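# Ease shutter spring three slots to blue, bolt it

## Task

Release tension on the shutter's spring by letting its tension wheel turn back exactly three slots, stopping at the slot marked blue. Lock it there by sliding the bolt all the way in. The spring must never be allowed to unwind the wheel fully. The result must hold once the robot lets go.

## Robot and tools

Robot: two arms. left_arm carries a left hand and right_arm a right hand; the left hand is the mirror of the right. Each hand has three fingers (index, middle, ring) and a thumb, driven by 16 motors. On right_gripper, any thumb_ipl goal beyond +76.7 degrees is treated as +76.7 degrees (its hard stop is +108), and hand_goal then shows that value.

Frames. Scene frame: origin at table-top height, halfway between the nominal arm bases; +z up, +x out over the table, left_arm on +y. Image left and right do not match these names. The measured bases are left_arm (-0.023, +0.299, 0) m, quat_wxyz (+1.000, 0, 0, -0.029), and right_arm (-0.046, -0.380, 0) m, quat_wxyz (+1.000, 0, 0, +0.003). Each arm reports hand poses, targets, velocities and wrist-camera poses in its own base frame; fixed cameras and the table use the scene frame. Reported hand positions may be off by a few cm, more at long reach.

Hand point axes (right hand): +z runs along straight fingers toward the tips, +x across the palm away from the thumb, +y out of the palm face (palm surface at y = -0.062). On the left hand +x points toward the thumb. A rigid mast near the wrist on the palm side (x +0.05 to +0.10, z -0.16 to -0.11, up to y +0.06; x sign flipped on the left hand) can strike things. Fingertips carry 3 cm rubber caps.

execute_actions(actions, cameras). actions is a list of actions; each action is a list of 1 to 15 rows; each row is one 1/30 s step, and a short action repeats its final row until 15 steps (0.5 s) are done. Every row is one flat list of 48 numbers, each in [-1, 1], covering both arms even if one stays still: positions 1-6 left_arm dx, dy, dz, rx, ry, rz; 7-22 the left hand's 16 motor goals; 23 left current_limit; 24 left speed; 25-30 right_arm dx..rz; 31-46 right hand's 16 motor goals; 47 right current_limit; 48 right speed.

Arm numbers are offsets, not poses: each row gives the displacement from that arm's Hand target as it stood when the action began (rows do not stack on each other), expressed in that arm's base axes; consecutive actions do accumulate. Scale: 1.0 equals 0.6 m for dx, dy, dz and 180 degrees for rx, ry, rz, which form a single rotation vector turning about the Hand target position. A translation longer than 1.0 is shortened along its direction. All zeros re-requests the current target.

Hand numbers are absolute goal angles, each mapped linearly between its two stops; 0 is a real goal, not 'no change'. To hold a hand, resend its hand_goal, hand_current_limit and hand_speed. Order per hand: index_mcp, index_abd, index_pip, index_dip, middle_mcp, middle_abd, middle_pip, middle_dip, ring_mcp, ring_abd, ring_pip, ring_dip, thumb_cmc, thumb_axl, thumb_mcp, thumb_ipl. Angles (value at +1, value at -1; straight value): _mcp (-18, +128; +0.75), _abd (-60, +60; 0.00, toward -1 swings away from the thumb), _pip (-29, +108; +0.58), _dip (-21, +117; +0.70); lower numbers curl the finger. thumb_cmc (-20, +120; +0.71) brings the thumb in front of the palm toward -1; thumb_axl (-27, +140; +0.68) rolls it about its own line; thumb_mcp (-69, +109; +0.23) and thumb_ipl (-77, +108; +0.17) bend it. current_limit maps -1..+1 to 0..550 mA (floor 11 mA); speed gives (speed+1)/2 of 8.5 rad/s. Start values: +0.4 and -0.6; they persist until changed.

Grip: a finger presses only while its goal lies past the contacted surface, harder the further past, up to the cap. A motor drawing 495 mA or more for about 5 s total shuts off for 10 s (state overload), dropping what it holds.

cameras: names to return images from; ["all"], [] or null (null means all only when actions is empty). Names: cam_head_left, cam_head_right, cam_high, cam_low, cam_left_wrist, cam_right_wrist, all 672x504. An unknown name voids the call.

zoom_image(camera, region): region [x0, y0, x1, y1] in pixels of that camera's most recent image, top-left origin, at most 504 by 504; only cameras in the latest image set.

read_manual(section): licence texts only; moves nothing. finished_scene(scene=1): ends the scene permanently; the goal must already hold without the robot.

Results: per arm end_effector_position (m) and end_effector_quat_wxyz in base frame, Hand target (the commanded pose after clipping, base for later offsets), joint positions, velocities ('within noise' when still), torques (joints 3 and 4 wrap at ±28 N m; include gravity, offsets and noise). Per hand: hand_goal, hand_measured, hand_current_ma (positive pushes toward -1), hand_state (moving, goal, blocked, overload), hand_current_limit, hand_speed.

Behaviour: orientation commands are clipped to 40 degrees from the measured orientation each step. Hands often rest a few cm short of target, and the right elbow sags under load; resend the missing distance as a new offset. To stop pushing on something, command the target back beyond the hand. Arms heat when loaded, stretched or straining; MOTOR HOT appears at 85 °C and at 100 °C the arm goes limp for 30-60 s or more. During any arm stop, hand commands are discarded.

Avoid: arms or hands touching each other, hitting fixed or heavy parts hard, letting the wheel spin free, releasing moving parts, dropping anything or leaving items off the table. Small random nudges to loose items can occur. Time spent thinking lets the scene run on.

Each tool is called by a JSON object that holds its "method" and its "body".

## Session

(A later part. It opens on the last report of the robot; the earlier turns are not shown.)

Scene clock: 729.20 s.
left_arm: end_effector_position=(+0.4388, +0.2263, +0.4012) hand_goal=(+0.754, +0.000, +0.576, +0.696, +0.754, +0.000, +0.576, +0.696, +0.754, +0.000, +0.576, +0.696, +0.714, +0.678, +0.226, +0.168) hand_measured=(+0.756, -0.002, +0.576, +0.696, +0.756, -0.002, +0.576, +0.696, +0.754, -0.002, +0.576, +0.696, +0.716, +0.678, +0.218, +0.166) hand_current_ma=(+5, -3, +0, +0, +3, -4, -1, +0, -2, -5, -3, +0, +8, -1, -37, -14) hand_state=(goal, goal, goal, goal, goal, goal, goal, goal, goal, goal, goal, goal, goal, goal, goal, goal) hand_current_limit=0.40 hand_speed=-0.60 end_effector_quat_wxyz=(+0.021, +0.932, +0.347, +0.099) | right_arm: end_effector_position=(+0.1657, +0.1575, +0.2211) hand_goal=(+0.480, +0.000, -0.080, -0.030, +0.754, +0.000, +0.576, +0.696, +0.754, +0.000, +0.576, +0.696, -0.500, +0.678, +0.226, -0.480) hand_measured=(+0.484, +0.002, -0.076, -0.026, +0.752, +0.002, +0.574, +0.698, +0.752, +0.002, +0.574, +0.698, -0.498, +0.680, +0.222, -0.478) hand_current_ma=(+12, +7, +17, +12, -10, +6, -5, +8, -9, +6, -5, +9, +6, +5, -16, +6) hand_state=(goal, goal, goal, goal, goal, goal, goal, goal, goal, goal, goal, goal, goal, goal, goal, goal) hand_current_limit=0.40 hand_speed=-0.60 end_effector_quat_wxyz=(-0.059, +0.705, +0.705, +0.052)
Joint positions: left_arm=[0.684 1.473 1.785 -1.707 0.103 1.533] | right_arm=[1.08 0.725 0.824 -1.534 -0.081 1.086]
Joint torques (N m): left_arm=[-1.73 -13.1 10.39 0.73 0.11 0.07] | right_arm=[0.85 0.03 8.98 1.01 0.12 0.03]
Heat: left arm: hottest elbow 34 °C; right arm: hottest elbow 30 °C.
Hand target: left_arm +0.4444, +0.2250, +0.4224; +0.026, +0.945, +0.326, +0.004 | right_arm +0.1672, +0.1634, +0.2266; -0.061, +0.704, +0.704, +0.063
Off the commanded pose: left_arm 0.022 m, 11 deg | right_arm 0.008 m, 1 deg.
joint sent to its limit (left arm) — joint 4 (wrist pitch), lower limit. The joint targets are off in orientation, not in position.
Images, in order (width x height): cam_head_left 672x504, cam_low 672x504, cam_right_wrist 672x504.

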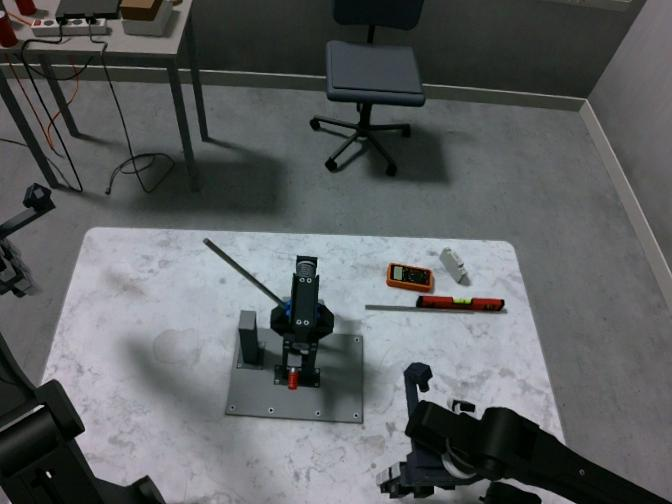

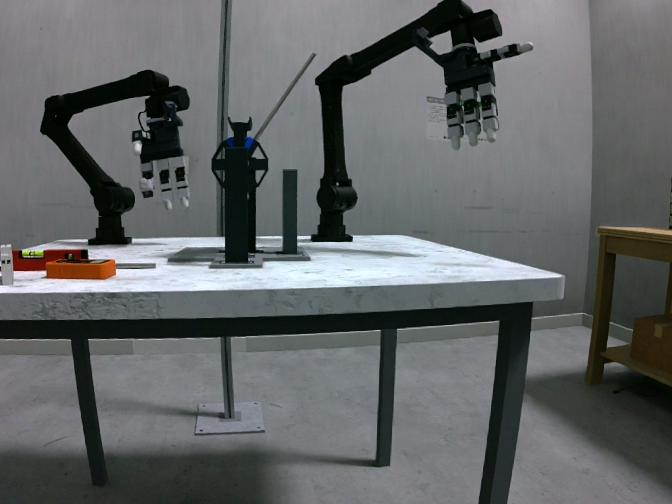

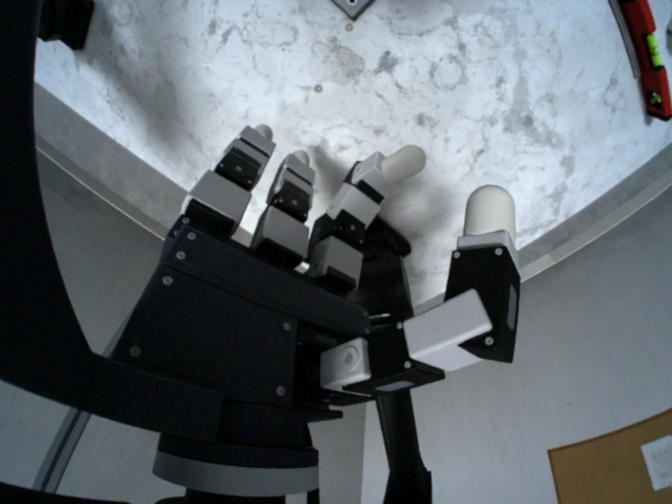

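{"method": "execute_actions", "body": {"actions": [[[-0.06,0,0,0,0,-0.106,0.754,0,0.576,0.696,0.754,0,0.576,0.696,0.754,0,0.576,0.696,0.714,0.678,0.226,0.168,0.4,-0.6,0,0.08,0,0.055,0,0,0.479,0,-0.08,-0.03,0.754,0,0.576,0.696,0.754,0,0.576,0.696,-0.5,0.678,0.226,-0.48,0.4,-0.6]],[[-0.06,0,0,0,0,-0.106,0.754,0,0.576,0.696,0.754,0,0.576,0.696,0.754,0,0.576,0.696,0.714,0.678,0.226,0.168,0.4,-0.6,0,0.09,0,0.055,0,0,0.479,0,-0.08,-0.03,0.754,0,0.576,0.696,0.754,0,0.576,0.696,-0.5,0.678,0.226,-0.48,0.4,-0.6]],[[-0.06,0,0,0,-0.125,0,0.754,0,0.576,0.696,0.754,0,0.576,0.696,0.754,0,0.576,0.696,0.714,0.678,0.226,0.168,0.4,-0.6,0,0.09,-0.02,0.055,0,0,0.479,0,-0.08,-0.03,0.754,0,0.576,0.696,0.754,0,0.576,0.696,-0.5,0.678,0.226,-0.48,0.4,-0.6]],[[-0.06,-0.05,0,0,-0.125,0,0.754,0,0.576,0.696,0.754,0,0.576,0.696,0.754,0,0.576,0.696,0.714,0.678,0.226,0.168,0.4,-0.6,0,0.09,-0.04,0,0,0,0.479,0,-0.08,-0.03,0.754,0,0.576,0.696,0.754,0,0.576,0.696,-0.5,0.678,0.226,-0.48,0.4,-0.6]],[[-0.05,-0.05,0,0,-0.125,0,0.754,0,0.576,0.696,0.754,0,0.576,0.696,0.754,0,0.576,0.696,0.714,0.678,0.226,0.168,0.4,-0.6,0,0.06,-0.04,0,0,0,0.479,0,-0.08,-0.03,0.754,0,0.576,0.696,0.754,0,0.576,0.696,-0.5,0.678,0.226,-0.48,0.4,-0.6]],[[0,0,0,0,-0.125,0,0.754,0,0.576,0.696,0.754,0,0.576,0.696,0.754,0,0.576,0.696,0.714,0.678,0.226,0.168,0.4,-0.6,0,0,0,0,0,0,0.479,0,-0.08,-0.03,0.754,0,0.576,0.696,0.754,0,0.576,0.696,-0.5,0.678,0.226,-0.48,0.4,-0.6]]], "cameras": ["cam_head_left","cam_low","cam_right_wrist","cam_left_wrist"]}}

Scene clock: 747.17 s.
left_arm: end_effector_position=(+0.2690, +0.1647, +0.4184) hand_goal=(+0.754, +0.000, +0.576, +0.696, +0.754, +0.000, +0.576, +0.696, +0.754, +0.000, +0.576, +0.696, +0.714, +0.678, +0.226, +0.168) hand_measured=(+0.752, -0.004, +0.578, +0.696, +0.752, -0.006, +0.578, +0.696, +0.752, -0.006, +0.578, +0.696, +0.714, +0.678, +0.224, +0.166) hand_current_ma=(-6, -14, +4, +0, -7, -16, +3, +0, -6, -19, +3, +0, +2, -1, -11, -8) hand_state=(goal, goal, goal, goal, goal, goal, goal, goal, goal, goal, goal, goal, goal, goal, goal, goal) hand_current_limit=0.40 hand_speed=-0.60 end_effector_quat_wxyz=(+0.020, +0.718, -0.018, +0.695) | right_arm: end_effector_position=(+0.1676, +0.3936, +0.1458) hand_goal=(+0.480, +0.000, -0.080, -0.030, +0.754, +0.000, +0.576, +0.696, +0.754, +0.000, +0.576, +0.696, -0.500, +0.678, +0.226, -0.480) hand_measured=(+0.482, +0.004, -0.076, -0.028, +0.754, +0.004, +0.574, +0.698, +0.754, +0.004, +0.574, +0.698, -0.494, +0.680, +0.224, -0.478) hand_current_ma=(+9, +12, +11, +11, -3, +15, -4, +8, -3, +14, -4, +9, +27, +5, -10, +6) hand_state=(goal, goal, goal, goal, goal, goal, goal, goal, goal, goal, goal, goal, goal, goal, goal, goal) hand_current_limit=0.40 hand_speed=-0.60 end_effector_quat_wxyz=(-0.225, +0.673, +0.669, +0.221)
Joint positions: left_arm=[1.205 0.857 0.719 0.033 1.257 1.667] | right_arm=[1.308 1.131 0.747 -0.564 -0.16 1.366]
Joint torques (N m): left_arm=[-1.08 -4.01 8.01 2.3 0 -0.21] | right_arm=[1.03 -6.53 10.58 2.4 0.03 -0.04]
Heat: left arm: hottest elbow 37 °C; right arm: hottest elbow 31 °C.
Hand target: left_arm +0.2704, +0.1651, +0.4223; +0.018, +0.710, -0.019, +0.704 | right_arm +0.1673, +0.4094, +0.1666; -0.239, +0.665, +0.665, +0.241
Off the commanded pose: left_arm 0.004 m, 1 deg | right_arm 0.026 m, 3 deg.
Images, in order (width x height): cam_head_left 672x504, cam_low 672x504, cam_left_wrist 672x504, cam_right_wrist 672x504.

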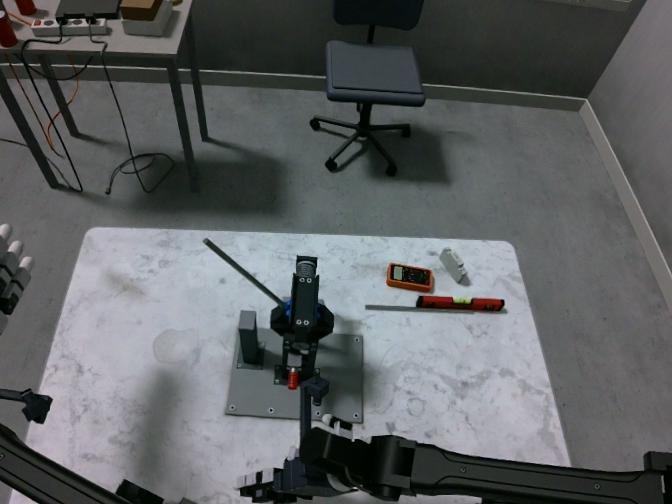

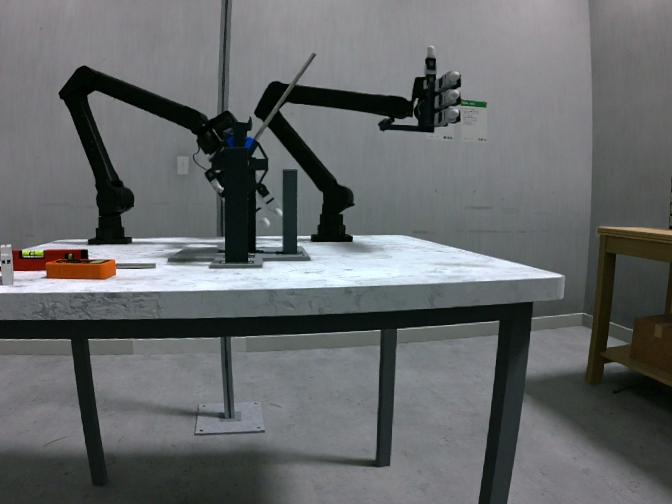

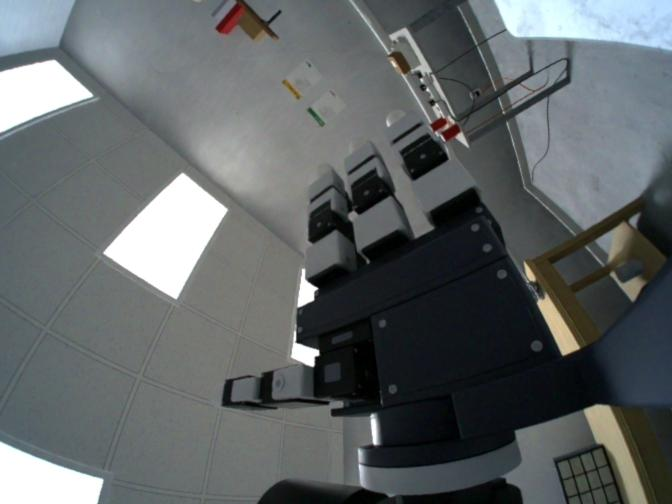

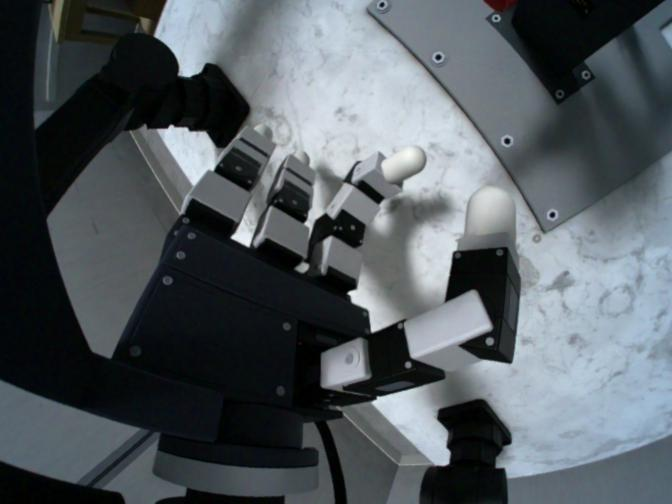

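{"method": "execute_actions", "body": {"actions": [[[0.02,-0.05,-0.02,-0.065,0,0.01,0.754,0,0.576,0.696,0.754,0,0.576,0.696,0.754,0,0.576,0.696,0.714,0.678,0.226,0.168,0.4,-0.6,0,0.068,0.027,0,0,0,0.479,0,-0.08,-0.03,0.754,0,0.576,0.696,0.754,0,0.576,0.696,-0.5,0.678,0.226,-0.48,0.4,-0.6]],[[0.02,-0.08,-0.04,-0.065,0,0.01,0.754,0,0.576,0.696,0.754,0,0.576,0.696,0.754,0,0.576,0.696,0.714,0.678,0.226,0.168,0.4,-0.6,0.04,0,0,0,0,0,0.479,0,-0.08,-0.03,0.754,0,0.576,0.696,0.754,0,0.576,0.696,-0.5,0.678,0.226,-0.48,0.4,-0.6]],[[0.04,-0.1,-0.05,-0.065,0,0,0.754,0,0.576,0.696,0.754,0,0.576,0.696,0.754,0,0.576,0.696,0.714,0.678,0.226,0.168,0.4,-0.6,0.04,0,0,0,0,0,0.479,0,-0.08,-0.03,0.754,0,0.576,0.696,0.754,0,0.576,0.696,-0.5,0.678,0.226,-0.48,0.4,-0.6]]], "cameras": ["cam_head_left","cam_low","cam_right_wrist","cam_left_wrist"]}}

Scene clock: 759.97 s.
left_arm: end_effector_position=(+0.3175, +0.0231, +0.3437) hand_goal=(+0.754, +0.000, +0.576, +0.696, +0.754, +0.000, +0.576, +0.696, +0.754, +0.000, +0.576, +0.696, +0.714, +0.678, +0.226, +0.168) hand_measured=(+0.760, -0.002, +0.578, +0.696, +0.762, -0.004, +0.578, +0.696, +0.762, -0.004, +0.578, +0.696, +0.720, +0.678, +0.224, +0.166) hand_current_ma=(+24, -8, +7, +0, +30, -9, +6, +0, +30, -10, +6, +0, +21, -1, -5, -7) hand_state=(goal, goal, goal, goal, goal, goal, goal, goal, goal, goal, goal, goal, goal, goal, goal, goal) hand_current_limit=0.40 hand_speed=-0.60 end_effector_quat_wxyz=(+0.210, +0.684, +0.217, +0.664) | right_arm: end_effector_position=(+0.2065, +0.4329, +0.1616) hand_goal=(+0.480, +0.000, -0.080, -0.030, +0.754, +0.000, +0.576, +0.696, +0.754, +0.000, +0.576, +0.696, -0.500, +0.678, +0.226, -0.480) hand_measured=(+0.484, +0.004, -0.076, -0.028, +0.754, +0.004, +0.574, +0.698, +0.754, +0.004, +0.574, +0.698, -0.494, +0.680, +0.224, -0.478) hand_current_ma=(+15, +12, +11, +11, -2, +15, -3, +8, -2, +14, -4, +9, +27, +5, -10, +5) hand_state=(goal, goal, goal, goal, goal, goal, goal, goal, goal, goal, goal, goal, goal, goal, goal, goal) hand_current_limit=0.40 hand_speed=-0.60 end_effector_quat_wxyz=(-0.234, +0.671, +0.666, +0.226)
Joint positions: left_arm=[0.513 0.469 0.263 0.172 0.512 0.975] | right_arm=[1.229 1.247 0.878 -0.57 -0.215 1.308]
Joint torques (N m): left_arm=[-0.03 0.79 9.18 2.99 -0.07 -0.16] | right_arm=[-0.26 -7 12.26 1.29 -0.15 -0.19]
Heat: left arm: hottest elbow 37 °C; right arm: hottest elbow 32 °C.
Hand target: left_arm +0.3184, +0.0270, +0.3565; +0.209, +0.674, +0.216, +0.675 | right_arm +0.2152, +0.4503, +0.1829; -0.239, +0.665, +0.665, +0.241
Off the commanded pose: left_arm 0.013 m, 2 deg | right_arm 0.029 m, 2 deg.
Images, in order (width x height): cam_head_left 672x504, cam_low 672x504, cam_left_wrist 672x504, cam_right_wrist 672x504.

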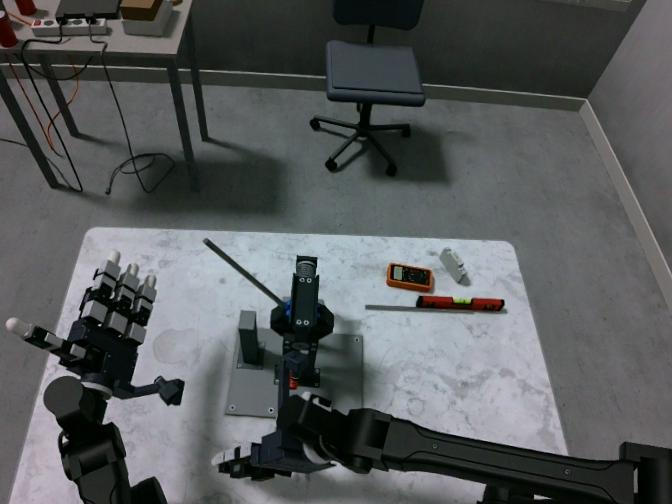

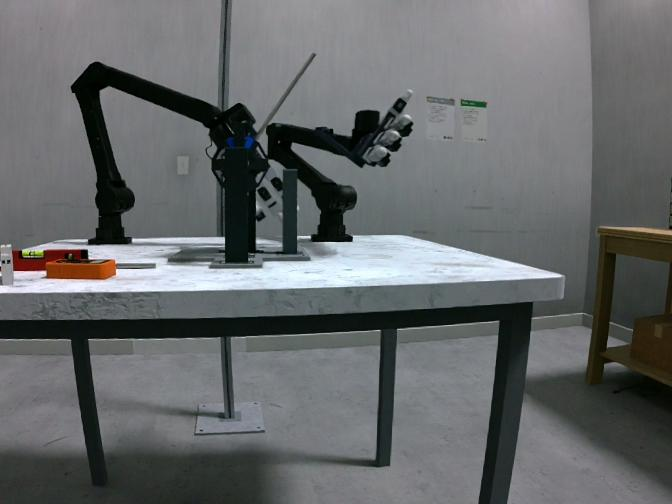

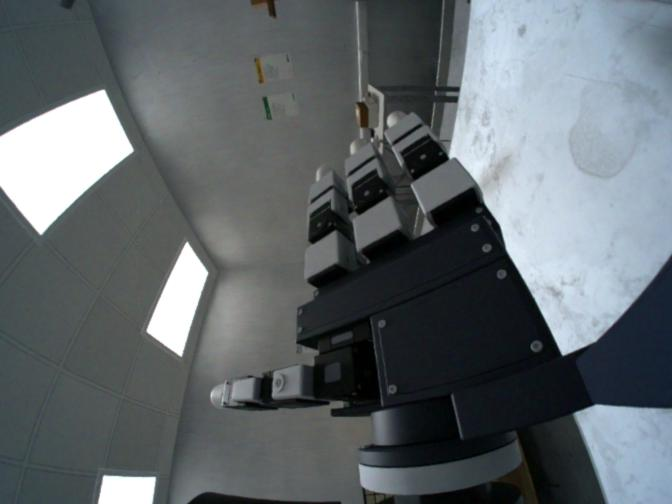

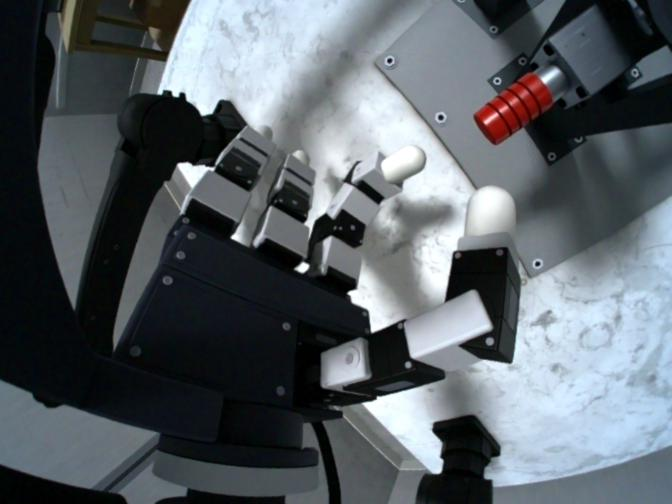

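{"method": "execute_actions", "body": {"actions": [[[0.02,-0.04,0.0,0,0,0,0.754,0,0.576,0.696,0.754,0,0.576,0.696,0.754,0,0.576,0.696,0.714,0.678,0.226,0.168,0.4,-0.6,0.042,0,0,0,0,0,0.479,0,-0.08,-0.03,0.754,0,0.576,0.696,0.754,0,0.576,0.696,-0.5,0.678,0.226,-0.48,0.4,-0.6]],[[0.02,-0.04,0.0,0,0,0,0.754,0,0.576,0.696,0.754,0,0.576,0.696,0.754,0,0.576,0.696,0.714,0.678,0.226,0.168,0.4,-0.6,0.042,0,0,0,0,0,0.479,0,-0.08,-0.03,0.754,0,0.576,0.696,0.754,0,0.576,0.696,-0.5,0.678,0.226,-0.48,0.4,-0.6]]], "cameras": ["cam_head_left","cam_low","cam_right_wrist","cam_left_wrist"]}}

{"method": "zoom_image", "body": {"camera": "cam_low", "region": [200, 40, 430, 270]}}

{"method": "zoom_image", "body": {"camera": "cam_right_wrist", "region": [340, 50, 580, 290]}}

Scene clock: 777.10 s.
left_arm: end_effector_position=(+0.3407, -0.0229, +0.3392) hand_goal=(+0.754, +0.000, +0.576, +0.696, +0.754, +0.000, +0.576, +0.696, +0.754, +0.000, +0.576, +0.696, +0.714, +0.678, +0.226, +0.168) hand_measured=(+0.762, -0.004, +0.578, +0.696, +0.764, -0.004, +0.578, +0.696, +0.764, -0.004, +0.578, +0.696, +0.720, +0.678, +0.226, +0.166) hand_current_ma=(+32, -10, +6, +0, +40, -11, +5, +0, +40, -13, +4, +0, +26, -1, -3, -7) hand_state=(goal, goal, goal, goal, goal, goal, goal, goal, goal, goal, goal, goal, goal, goal, goal, goal) hand_current_limit=0.40 hand_speed=-0.60 end_effector_quat_wxyz=(+0.206, +0.687, +0.218, +0.662) | right_arm: end_effector_position=(+0.2550, +0.4345, +0.1619) hand_goal=(+0.480, +0.000, -0.080, -0.030, +0.754, +0.000, +0.576, +0.696, +0.754, +0.000, +0.576, +0.696, -0.500, +0.678, +0.226, -0.480) hand_measured=(+0.484, +0.004, -0.076, -0.028, +0.754, +0.004, +0.576, +0.698, +0.754, +0.004, +0.574, +0.698, -0.494, +0.680, +0.224, -0.478) hand_current_ma=(+16, +12, +11, +11, -2, +15, -3, +8, -2, +14, -4, +9, +27, +5, -11, +5) hand_state=(goal, goal, goal, goal, goal, goal, goal, goal, goal, goal, goal, goal, goal, goal, goal, goal) hand_current_limit=0.40 hand_speed=-0.60 end_effector_quat_wxyz=(-0.235, +0.671, +0.665, +0.226)
Joint positions: left_arm=[0.2 0.501 0.263 0.199 0.194 0.971] | right_arm=[1.11 1.305 0.932 -0.589 -0.287 1.21]
Joint torques (N m): left_arm=[-0.56 0.38 9.69 3.25 -0.04 -0.13] | right_arm=[-0.32 -7.77 12.19 1.17 -0.23 -0.17]
Heat: left arm: hottest elbow 36 °C; right arm: hottest elbow 35 °C.
Hand target: left_arm +0.3424, -0.0209, +0.3565; +0.209, +0.674, +0.216, +0.675 | right_arm +0.2655, +0.4503, +0.1829; -0.239, +0.665, +0.665, +0.241
Off the commanded pose: left_arm 0.017 m, 2 deg | right_arm 0.028 m, 2 deg.
Images, in order (width x height): cam_head_left 672x504, cam_low 672x504, cam_left_wrist 672x504, cam_right_wrist 672x504.

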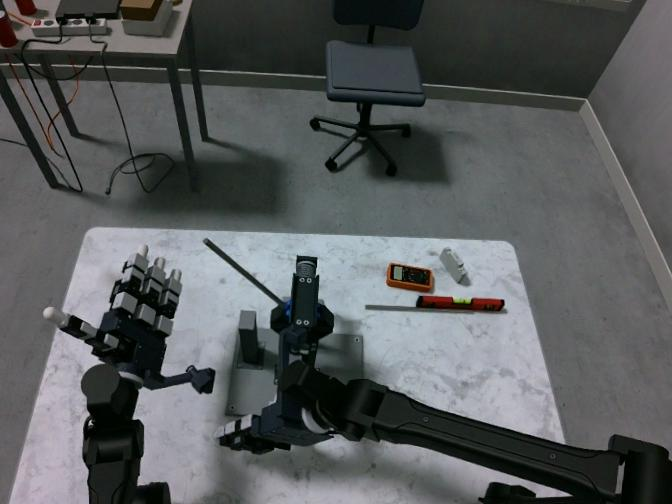

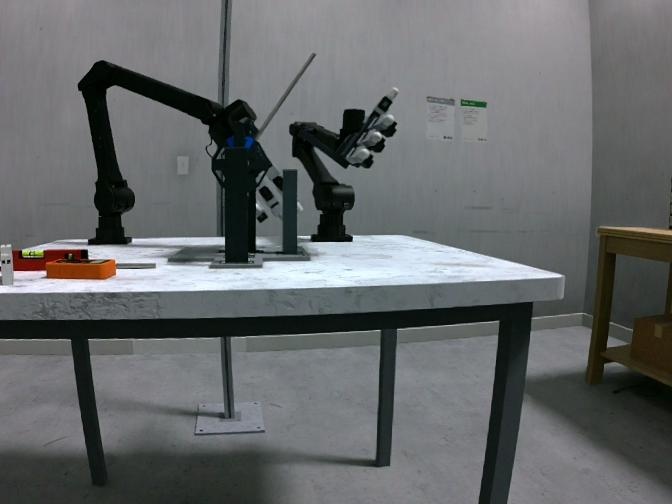

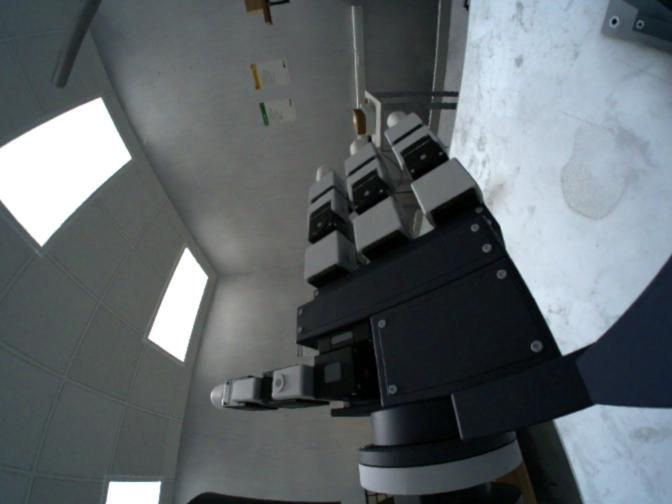

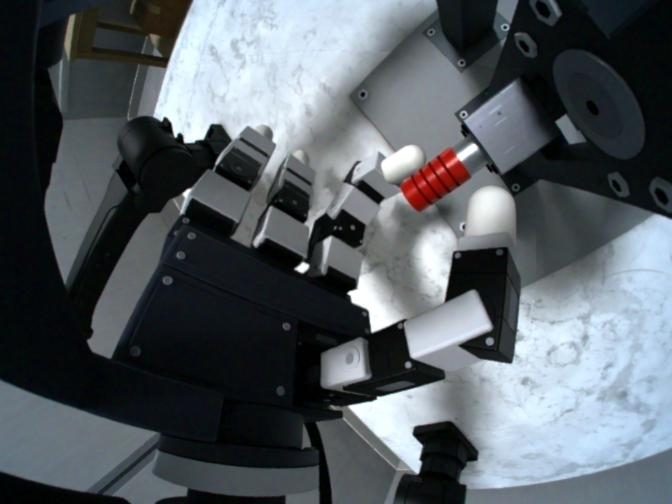

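Scaled by 2.191.

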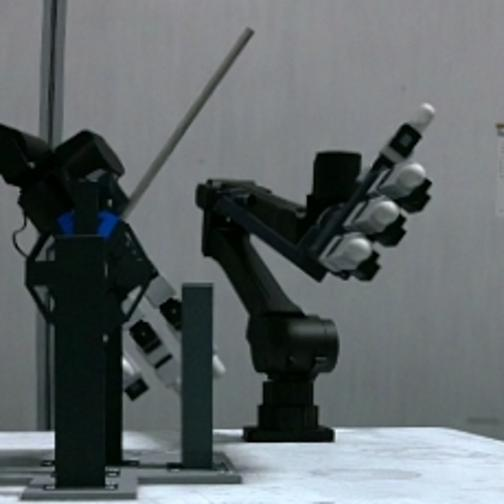

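Scaled by 2.100 from the camera's 672x504 image, which has a finer 960x720 frame.

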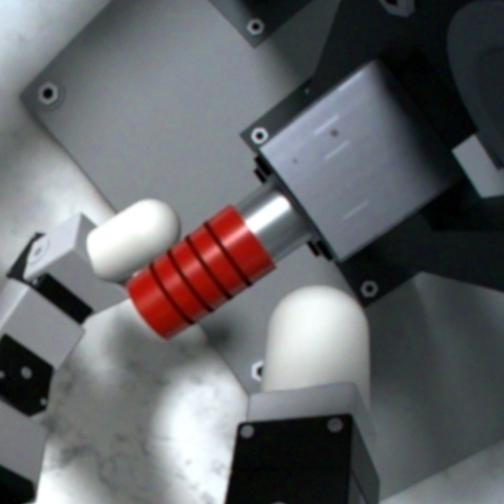

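{"method": "execute_actions", "body": {"actions": [[[0,0,0,0,0,0,0.754,0,0.576,0.696,0.754,0,0.576,0.696,0.754,0,0.576,0.696,0.714,0.678,0.226,0.168,0.4,-0.6,0,0,0,0,0,0,0.34,0,-0.08,-0.03,0.754,0,0.576,0.696,0.754,0,0.576,0.696,-0.5,0.678,0.11,-0.48,0.3,-0.8]]], "cameras": ["cam_right_wrist"]}}

{"method": "zoom_image", "body": {"camera": "cam_right_wrist", "region": [340, 50, 580, 290]}}

Scene clock: 782.90 s.
left_arm: end_effector_position=(+0.3407, -0.0229, +0.3392) hand_goal=(+0.754, +0.000, +0.576, +0.696, +0.754, +0.000, +0.576, +0.696, +0.754, +0.000, +0.576, +0.696, +0.714, +0.678, +0.226, +0.168) hand_measured=(+0.762, -0.004, +0.578, +0.696, +0.764, -0.004, +0.578, +0.696, +0.764, -0.004, +0.578, +0.696, +0.720, +0.678, +0.226, +0.166) hand_current_ma=(+32, -10, +6, +0, +40, -11, +5, +0, +40, -13, +4, +0, +26, -1, -3, -7) hand_state=(goal, goal, goal, goal, goal, goal, goal, goal, goal, goal, goal, goal, goal, goal, goal, goal) hand_current_limit=0.40 hand_speed=-0.60 end_effector_quat_wxyz=(+0.206, +0.687, +0.218, +0.662) | right_arm: end_effector_position=(+0.2549, +0.4341, +0.1616) hand_goal=(+0.340, +0.000, -0.080, -0.030, +0.754, +0.000, +0.576, +0.696, +0.754, +0.000, +0.576, +0.696, -0.500, +0.678, +0.110, -0.480) hand_measured=(+0.350, +0.004, -0.076, -0.028, +0.754, +0.004, +0.576, +0.698, +0.754, +0.004, +0.574, +0.698, -0.492, +0.680, +0.122, -0.478) hand_current_ma=(+39, +12, +11, +11, -2, +15, -3, +8, -2, +14, -4, +9, +33, +8, +66, +8) hand_state=(goal, goal, goal, goal, goal, goal, goal, goal, goal, goal, goal, goal, goal, goal, goal, goal) hand_current_limit=0.30 hand_speed=-0.80 end_effector_quat_wxyz=(-0.235, +0.672, +0.665, +0.225)
Joint positions: left_arm=[0.2 0.501 0.263 0.199 0.194 0.971] | right_arm=[1.11 1.305 0.932 -0.591 -0.286 1.21]
Joint torques (N m): left_arm=[-0.62 0.5 9.73 3.19 -0.06 -0.14] | right_arm=[-0.21 -7.88 12.19 1.25 -0.26 -0.19]
Heat: left arm: hottest elbow 36 °C; right arm: hottest elbow 35 °C.
Hand target: left_arm +0.3424, -0.0209, +0.3565; +0.209, +0.674, +0.216, +0.675 | right_arm +0.2655, +0.4503, +0.1829; -0.239, +0.665, +0.665, +0.241
Off the commanded pose: left_arm 0.018 m, 2 deg | right_arm 0.029 m, 2 deg.
Images, in order (width x height): cam_right_wrist 672x504.

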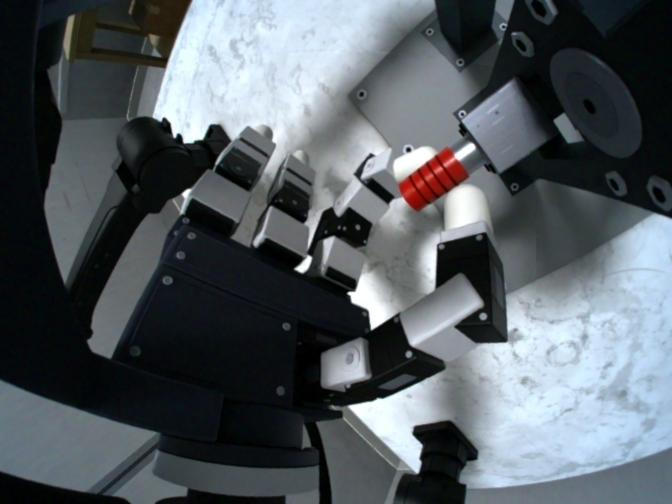

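Scaled by 2.100 from the camera's 672x504 image, which has a finer 960x720 frame.

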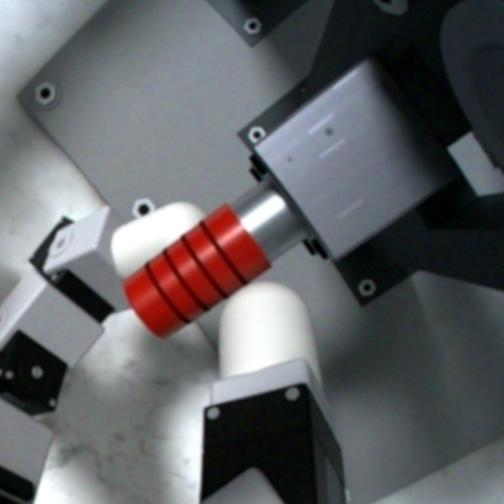

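{"method": "execute_actions", "body": {"actions": [[[0,0,0,0,0,0,0.754,0,0.576,0.696,0.754,0,0.576,0.696,0.754,0,0.576,0.696,0.714,0.678,0.226,0.168,0.4,-0.6,0,0.009,0.008,0,0,0,0.34,0,-0.08,-0.03,0.754,0,0.576,0.696,0.754,0,0.576,0.696,-0.5,0.678,0.11,-0.48,0.3,-0.8]],[[0,0,0,0,0,0,0.754,0,0.576,0.696,0.754,0,0.576,0.696,0.754,0,0.576,0.696,0.714,0.678,0.226,0.168,0.4,-0.6,0,0,0,0,0,0,0.2,0,-0.12,-0.08,0.754,0,0.576,0.696,0.754,0,0.576,0.696,-0.5,0.678,0.0,-0.52,0.3,-0.7]],[[0,0,0,0,0,0,0.754,0,0.576,0.696,0.754,0,0.576,0.696,0.754,0,0.576,0.696,0.714,0.678,0.226,0.168,0.4,-0.6,0,0,0,0,0,0,0.05,0,-0.2,-0.15,0.754,0,0.576,0.696,0.754,0,0.576,0.696,-0.5,0.678,-0.15,-0.58,0.3,-0.7]]], "cameras": ["cam_right_wrist"]}}

{"method": "zoom_image", "body": {"camera": "cam_right_wrist", "region": [340, 50, 580, 290]}}

Scene clock: 792.27 s.
left_arm: end_effector_position=(+0.3407, -0.0229, +0.3392) hand_goal=(+0.754, +0.000, +0.576, +0.696, +0.754, +0.000, +0.576, +0.696, +0.754, +0.000, +0.576, +0.696, +0.714, +0.678, +0.226, +0.168) hand_measured=(+0.762, -0.004, +0.578, +0.696, +0.764, -0.004, +0.578, +0.696, +0.764, -0.004, +0.578, +0.696, +0.720, +0.678, +0.226, +0.166) hand_current_ma=(+32, -10, +6, +0, +40, -11, +5, +0, +40, -13, +4, +0, +26, -1, -3, -7) hand_state=(goal, goal, goal, goal, goal, goal, goal, goal, goal, goal, goal, goal, goal, goal, goal, goal) hand_current_limit=0.40 hand_speed=-0.60 end_effector_quat_wxyz=(+0.206, +0.687, +0.218, +0.662) | right_arm: end_effector_position=(+0.2565, +0.4330, +0.1616) hand_goal=(+0.050, +0.000, -0.200, -0.150, +0.754, +0.000, +0.576, +0.696, +0.754, +0.000, +0.576, +0.696, -0.500, +0.678, -0.150, -0.580) hand_measured=(+0.200, +0.002, -0.136, -0.132, +0.754, +0.004, +0.576, +0.698, +0.754, +0.004, +0.574, +0.698, -0.470, +0.700, +0.018, -0.540) hand_current_ma=(+358, +9, +282, +74, -2, +15, -3, +8, -2, +14, -4, +9, +132, +111, +358, +233) hand_state=(blocked, goal, blocked, goal, goal, goal, goal, goal, goal, goal, goal, goal, blocked, blocked, blocked, blocked) hand_current_limit=0.30 hand_speed=-0.70 end_effector_quat_wxyz=(-0.229, +0.676, +0.665, +0.220)
Joint positions: left_arm=[0.2 0.501 0.263 0.199 0.194 0.971] | right_arm=[1.11 1.312 0.944 -0.611 -0.276 1.213]
Joint torques (N m): left_arm=[-1.08 0.79 9.77 3.26 -0.09 -0.12] | right_arm=[0.26 -7.88 12.74 1.58 -0.46 -0.17]
Heat: left arm: hottest elbow 36 °C; right arm: hottest elbow 35 °C.
Hand target: left_arm +0.3424, -0.0209, +0.3565; +0.209, +0.674, +0.216, +0.675 | right_arm +0.2656, +0.4557, +0.1876; -0.239, +0.665, +0.665, +0.241
Off the commanded pose: left_arm 0.018 m, 2 deg | right_arm 0.036 m, 3 deg.
Images, in order (width x height): cam_right_wrist 672x504.

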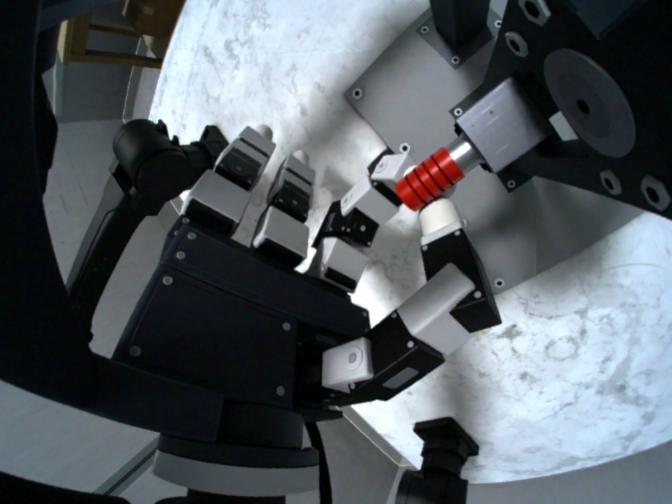

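Scaled by 2.100 from the camera's 672x504 image, which has a finer 960x720 frame.

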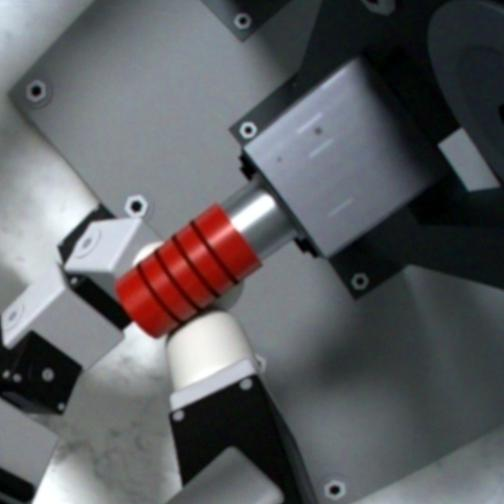

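{"method": "execute_actions", "body": {"actions": [[[0,0,0,0,0,0,0.754,0,0.576,0.696,0.754,0,0.576,0.696,0.754,0,0.576,0.696,0.714,0.678,0.226,0.168,0.4,-0.6,-0.004,0.006,0.012,0,0,0,0.34,0,-0.12,-0.08,0.754,0,0.576,0.696,0.754,0,0.576,0.696,-0.5,0.678,0.12,-0.5,0.3,-0.7]],[[0,0,0,0,0,0,0.754,0,0.576,0.696,0.754,0,0.576,0.696,0.754,0,0.576,0.696,0.714,0.678,0.226,0.168,0.4,-0.6,0,0.006,0.012,0,0,0,0.34,0,-0.12,-0.08,0.754,0,0.576,0.696,0.754,0,0.576,0.696,-0.5,0.678,0.12,-0.5,0.3,-0.7]]], "cameras": ["cam_right_wrist"]}}

{"method": "zoom_image", "body": {"camera": "cam_right_wrist", "region": [340, 50, 580, 290]}}

Scene clock: 800.30 s.
left_arm: end_effector_position=(+0.3407, -0.0229, +0.3392) hand_goal=(+0.754, +0.000, +0.576, +0.696, +0.754, +0.000, +0.576, +0.696, +0.754, +0.000, +0.576, +0.696, +0.714, +0.678, +0.226, +0.168) hand_measured=(+0.762, -0.004, +0.578, +0.696, +0.764, -0.004, +0.578, +0.696, +0.764, -0.004, +0.578, +0.696, +0.720, +0.678, +0.226, +0.166) hand_current_ma=(+32, -10, +6, +0, +40, -11, +5, +0, +40, -13, +4, +0, +26, -1, -3, -7) hand_state=(goal, goal, goal, goal, goal, goal, goal, goal, goal, goal, goal, goal, goal, goal, goal, goal) hand_current_limit=0.40 hand_speed=-0.60 end_effector_quat_wxyz=(+0.206, +0.687, +0.218, +0.662) | right_arm: end_effector_position=(+0.2616, +0.4439, +0.1831) hand_goal=(+0.340, +0.000, -0.120, -0.080, +0.754, +0.000, +0.576, +0.696, +0.754, +0.000, +0.576, +0.696, -0.500, +0.678, +0.120, -0.500) hand_measured=(+0.342, +0.002, -0.120, -0.082, +0.754, +0.004, +0.576, +0.698, +0.754, +0.004, +0.574, +0.698, -0.488, +0.682, +0.118, -0.502) hand_current_ma=(+5, +8, +3, -8, -2, +15, -3, +8, -2, +14, -4, +9, +45, +22, -7, -9) hand_state=(goal, goal, goal, goal, goal, goal, goal, goal, goal, goal, goal, goal, goal, goal, goal, goal) hand_current_limit=0.30 hand_speed=-0.70 end_effector_quat_wxyz=(-0.233, +0.674, +0.662, +0.231)
Joint positions: left_arm=[0.2 0.501 0.263 0.199 0.194 0.971] | right_arm=[1.11 1.314 0.996 -0.636 -0.278 1.216]
Joint torques (N m): left_arm=[-0.79 0.79 9.5 3.12 -0.08 -0.17] | right_arm=[1.2 -7.94 12.29 1.22 -0.14 -0.11]
Heat: left arm: hottest elbow 36 °C; right arm: hottest elbow 36 °C.
Hand target: left_arm +0.3424, -0.0209, +0.3565; +0.209, +0.674, +0.216, +0.675 | right_arm +0.2631, +0.4629, +0.2022; -0.239, +0.665, +0.665, +0.241
Off the commanded pose: left_arm 0.018 m, 2 deg | right_arm 0.027 m, 2 deg.
Images, in order (width x height): cam_right_wrist 672x504.

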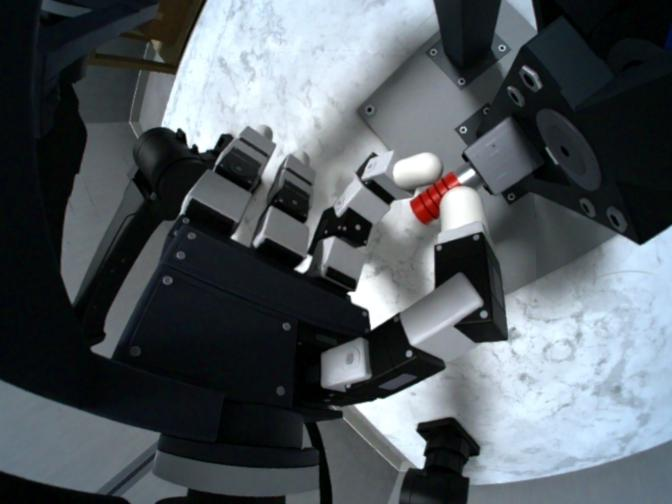

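Scaled by 2.100 from the camera's 672x504 image, which has a finer 960x720 frame.

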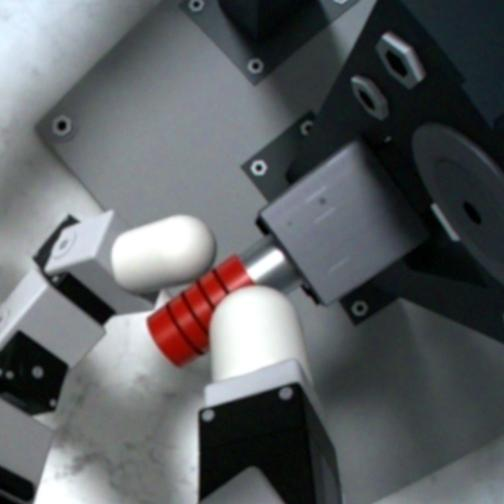

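{"method": "execute_actions", "body": {"actions": [[[0,0,0,0,0,0,0.754,0,0.576,0.696,0.754,0,0.576,0.696,0.754,0,0.576,0.696,0.714,0.678,0.226,0.168,0.4,-0.6,0,-0.011,-0.018,0,0,0,0.34,0,-0.12,-0.08,0.754,0,0.576,0.696,0.754,0,0.576,0.696,-0.5,0.678,0.12,-0.5,0.3,-0.7]]], "cameras": ["cam_right_wrist"]}}

{"method": "zoom_image", "body": {"camera": "cam_right_wrist", "region": [340, 50, 580, 290]}}

Scene clock: 804.83 s.
left_arm: end_effector_position=(+0.3407, -0.0229, +0.3392) hand_goal=(+0.754, +0.000, +0.576, +0.696, +0.754, +0.000, +0.576, +0.696, +0.754, +0.000, +0.576, +0.696, +0.714, +0.678, +0.226, +0.168) hand_measured=(+0.762, -0.004, +0.578, +0.696, +0.764, -0.004, +0.578, +0.696, +0.764, -0.004, +0.578, +0.696, +0.720, +0.678, +0.226, +0.166) hand_current_ma=(+32, -10, +6, +0, +40, -11, +5, +0, +40, -13, +4, +0, +26, -1, -3, -7) hand_state=(goal, goal, goal, goal, goal, goal, goal, goal, goal, goal, goal, goal, goal, goal, goal, goal) hand_current_limit=0.40 hand_speed=-0.60 end_effector_quat_wxyz=(+0.206, +0.687, +0.218, +0.662) | right_arm: end_effector_position=(+0.2613, +0.4441, +0.1830) hand_goal=(+0.340, +0.000, -0.120, -0.080, +0.754, +0.000, +0.576, +0.696, +0.754, +0.000, +0.576, +0.696, -0.500, +0.678, +0.120, -0.500) hand_measured=(+0.342, +0.002, -0.120, -0.082, +0.754, +0.004, +0.576, +0.698, +0.754, +0.004, +0.574, +0.698, -0.488, +0.682, +0.118, -0.502) hand_current_ma=(+5, +8, +3, -8, -2, +15, -3, +8, -2, +14, -4, +9, +45, +22, -7, -9) hand_state=(goal, goal, goal, goal, goal, goal, goal, goal, goal, goal, goal, goal, goal, goal, goal, goal) hand_current_limit=0.30 hand_speed=-0.70 end_effector_quat_wxyz=(-0.234, +0.673, +0.663, +0.230)
Joint positions: left_arm=[0.2 0.501 0.263 0.199 0.194 0.971] | right_arm=[1.11 1.314 0.996 -0.636 -0.28 1.216]
Joint torques (N m): left_arm=[-1.38 -0.09 9.8 3.14 -0.07 -0.11] | right_arm=[0.62 -8.35 9.92 2.41 -0.22 -0.16]
Heat: left arm: hottest elbow 36 °C; right arm: hottest elbow 37 °C.
Hand target: left_arm +0.3424, -0.0209, +0.3565; +0.209, +0.674, +0.216, +0.675 | right_arm +0.2631, +0.4563, +0.1914; -0.239, +0.665, +0.665, +0.241
Off the commanded pose: left_arm 0.018 m, 2 deg | right_arm 0.015 m, 2 deg.
Images, in order (width x height): cam_right_wrist 672x504.

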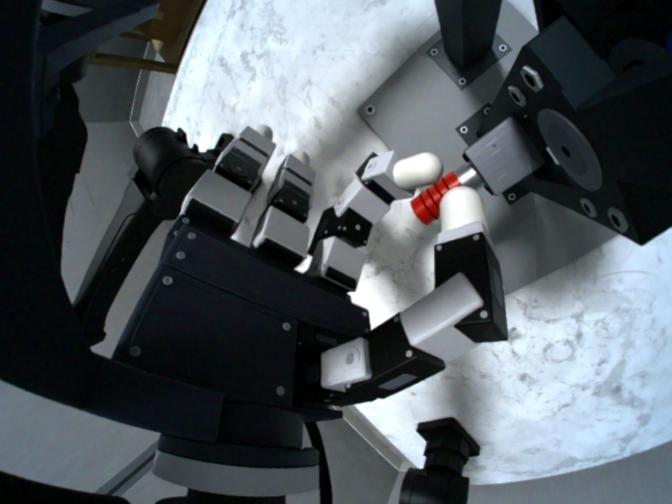

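Scaled by 2.100 from the camera's 672x504 image, which has a finer 960x720 frame.

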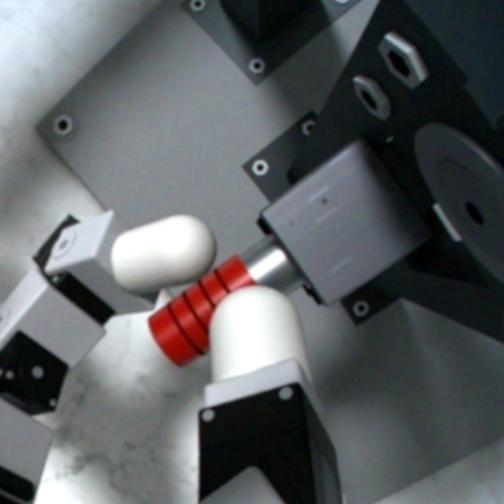

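{"method": "execute_actions", "body": {"actions": [[[0,0,0,0,0,0,0.754,0,0.576,0.696,0.754,0,0.576,0.696,0.754,0,0.576,0.696,0.714,0.678,0.226,0.168,0.4,-0.6,0,-0.011,-0.018,0,0,0,0.34,0,-0.12,-0.08,0.754,0,0.576,0.696,0.754,0,0.576,0.696,-0.5,0.678,0.12,-0.5,0.3,-0.7]]], "cameras": []}}

Scene clock: 810.80 s.
left_arm: end_effector_position=(+0.3407, -0.0229, +0.3392) hand_goal=(+0.754, +0.000, +0.576, +0.696, +0.754, +0.000, +0.576, +0.696, +0.754, +0.000, +0.576, +0.696, +0.714, +0.678, +0.226, +0.168) hand_measured=(+0.762, -0.004, +0.578, +0.696, +0.764, -0.004, +0.578, +0.696, +0.764, -0.004, +0.578, +0.696, +0.720, +0.678, +0.226, +0.166) hand_current_ma=(+32, -10, +6, +0, +40, -11, +5, +0, +40, -13, +4, +0, +26, -1, -3, -7) hand_state=(goal, goal, goal, goal, goal, goal, goal, goal, goal, goal, goal, goal, goal, goal, goal, goal) hand_current_limit=0.40 hand_speed=-0.60 end_effector_quat_wxyz=(+0.206, +0.687, +0.218, +0.662) | right_arm: end_effector_position=(+0.2628, +0.4492, +0.1863) hand_goal=(+0.340, +0.000, -0.120, -0.080, +0.754, +0.000, +0.576, +0.696, +0.754, +0.000, +0.576, +0.696, -0.500, +0.678, +0.120, -0.500) hand_measured=(+0.342, +0.002, -0.120, -0.082, +0.754, +0.004, +0.576, +0.698, +0.754, +0.004, +0.574, +0.698, -0.488, +0.682, +0.118, -0.502) hand_current_ma=(+5, +8, +3, -8, -2, +15, -3, +8, -2, +14, -4, +9, +45, +22, -7, -9) hand_state=(goal, goal, goal, goal, goal, goal, goal, goal, goal, goal, goal, goal, goal, goal, goal, goal) hand_current_limit=0.30 hand_speed=-0.70 end_effector_quat_wxyz=(-0.240, +0.668, +0.662, +0.241)
Joint positions: left_arm=[0.2 0.501 0.263 0.199 0.194 0.971] | right_arm=[1.11 1.314 0.994 -0.61 -0.284 1.214]
Joint torques (N m): left_arm=[-0.03 0.5 9.77 3.06 -0.05 -0.1] | right_arm=[0.09 -8.76 7.71 2.51 -0.23 -0.19]
Heat: left arm: hottest elbow 36 °C; right arm: hottest elbow 37 °C.
Hand target: left_arm +0.3424, -0.0209, +0.3565; +0.209, +0.674, +0.216, +0.675 | right_arm +0.2631, +0.4498, +0.1807; -0.240, +0.665, +0.665, +0.241
Off the commanded pose: left_arm 0.018 m, 2 deg | right_arm 0.006 m, 0 deg.
No camera images: "cameras" was empty.

{"method": "execute_actions", "body": {"actions": [[[0,0,0,0,0,0,0.754,0,0.576,0.696,0.754,0,0.576,0.696,0.754,0,0.576,0.696,0.714,0.678,0.226,0.168,0.4,-0.6,0,-0.01,-0.012,0,0,0,0.34,0,-0.12,-0.08,0.754,0,0.576,0.696,0.754,0,0.576,0.696,-0.5,0.678,0.12,-0.5,0.3,-0.7]],[[0,0,0,0,0,0,0.754,0,0.576,0.696,0.754,0,0.576,0.696,0.754,0,0.576,0.696,0.714,0.678,0.226,0.168,0.4,-0.6,0,-0.01,-0.012,0,0,0,0.34,0,-0.12,-0.08,0.754,0,0.576,0.696,0.754,0,0.576,0.696,-0.5,0.678,0.12,-0.5,0.3,-0.7]]], "cameras": ["cam_right_wrist"]}}

{"method": "zoom_image", "body": {"camera": "cam_right_wrist", "region": [340, 50, 580, 290]}}

Scene clock: 818.27 s.
left_arm: end_effector_position=(+0.3407, -0.0229, +0.3392) hand_goal=(+0.754, +0.000, +0.576, +0.696, +0.754, +0.000, +0.576, +0.696, +0.754, +0.000, +0.576, +0.696, +0.714, +0.678, +0.226, +0.168) hand_measured=(+0.762, -0.004, +0.578, +0.696, +0.764, -0.004, +0.578, +0.696, +0.764, -0.004, +0.578, +0.696, +0.720, +0.678, +0.226, +0.166) hand_current_ma=(+32, -10, +6, +0, +40, -11, +5, +0, +40, -13, +4, +0, +26, -1, -3, -7) hand_state=(goal, goal, goal, goal, goal, goal, goal, goal, goal, goal, goal, goal, goal, goal, goal, goal) hand_current_limit=0.40 hand_speed=-0.60 end_effector_quat_wxyz=(+0.206, +0.687, +0.218, +0.662) | right_arm: end_effector_position=(+0.2592, +0.4445, +0.1764) hand_goal=(+0.340, +0.000, -0.120, -0.080, +0.754, +0.000, +0.576, +0.696, +0.754, +0.000, +0.576, +0.696, -0.500, +0.678, +0.120, -0.500) hand_measured=(+0.342, +0.002, -0.120, -0.082, +0.754, +0.004, +0.576, +0.698, +0.754, +0.004, +0.574, +0.698, -0.510, +0.670, +0.128, -0.498) hand_current_ma=(+6, +8, +3, -8, -2, +15, -3, +8, -2, +14, -4, +9, -43, -42, +42, +8) hand_state=(goal, goal, goal, goal, goal, goal, goal, goal, goal, goal, goal, goal, goal, goal, goal, goal) hand_current_limit=0.30 hand_speed=-0.70 end_effector_quat_wxyz=(-0.241, +0.659, +0.669, +0.245)
Joint positions: left_arm=[0.2 0.501 0.263 0.199 0.194 0.971] | right_arm=[1.11 1.301 0.949 -0.57 -0.289 1.195]
Joint torques (N m): left_arm=[-0.56 0.5 9.84 3.08 -0.01 -0.14] | right_arm=[-0.97 -8.59 7.08 2.3 -0.34 -0.13]
Heat: left arm: hottest elbow 36 °C; right arm: hottest elbow 35 °C.
Hand target: left_arm +0.3424, -0.0209, +0.3565; +0.209, +0.674, +0.216, +0.675 | right_arm +0.2631, +0.4377, +0.1661; -0.239, +0.665, +0.665, +0.241
Off the commanded pose: left_arm 0.018 m, 2 deg | right_arm 0.013 m, 1 deg.
Images, in order (width x height): cam_right_wrist 672x504.

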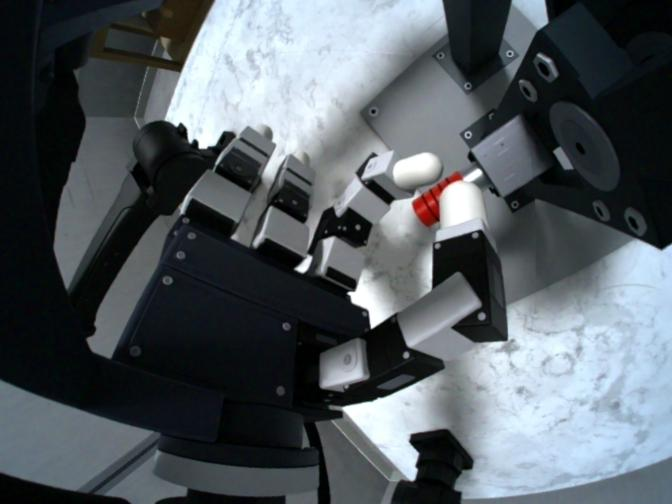

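Scaled by 2.100 from the camera's 672x504 image, which has a finer 960x720 frame.

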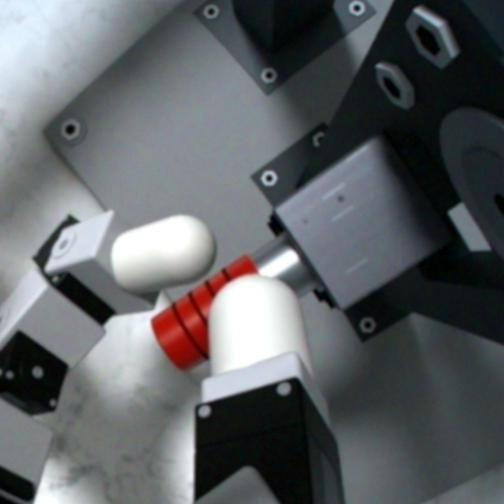

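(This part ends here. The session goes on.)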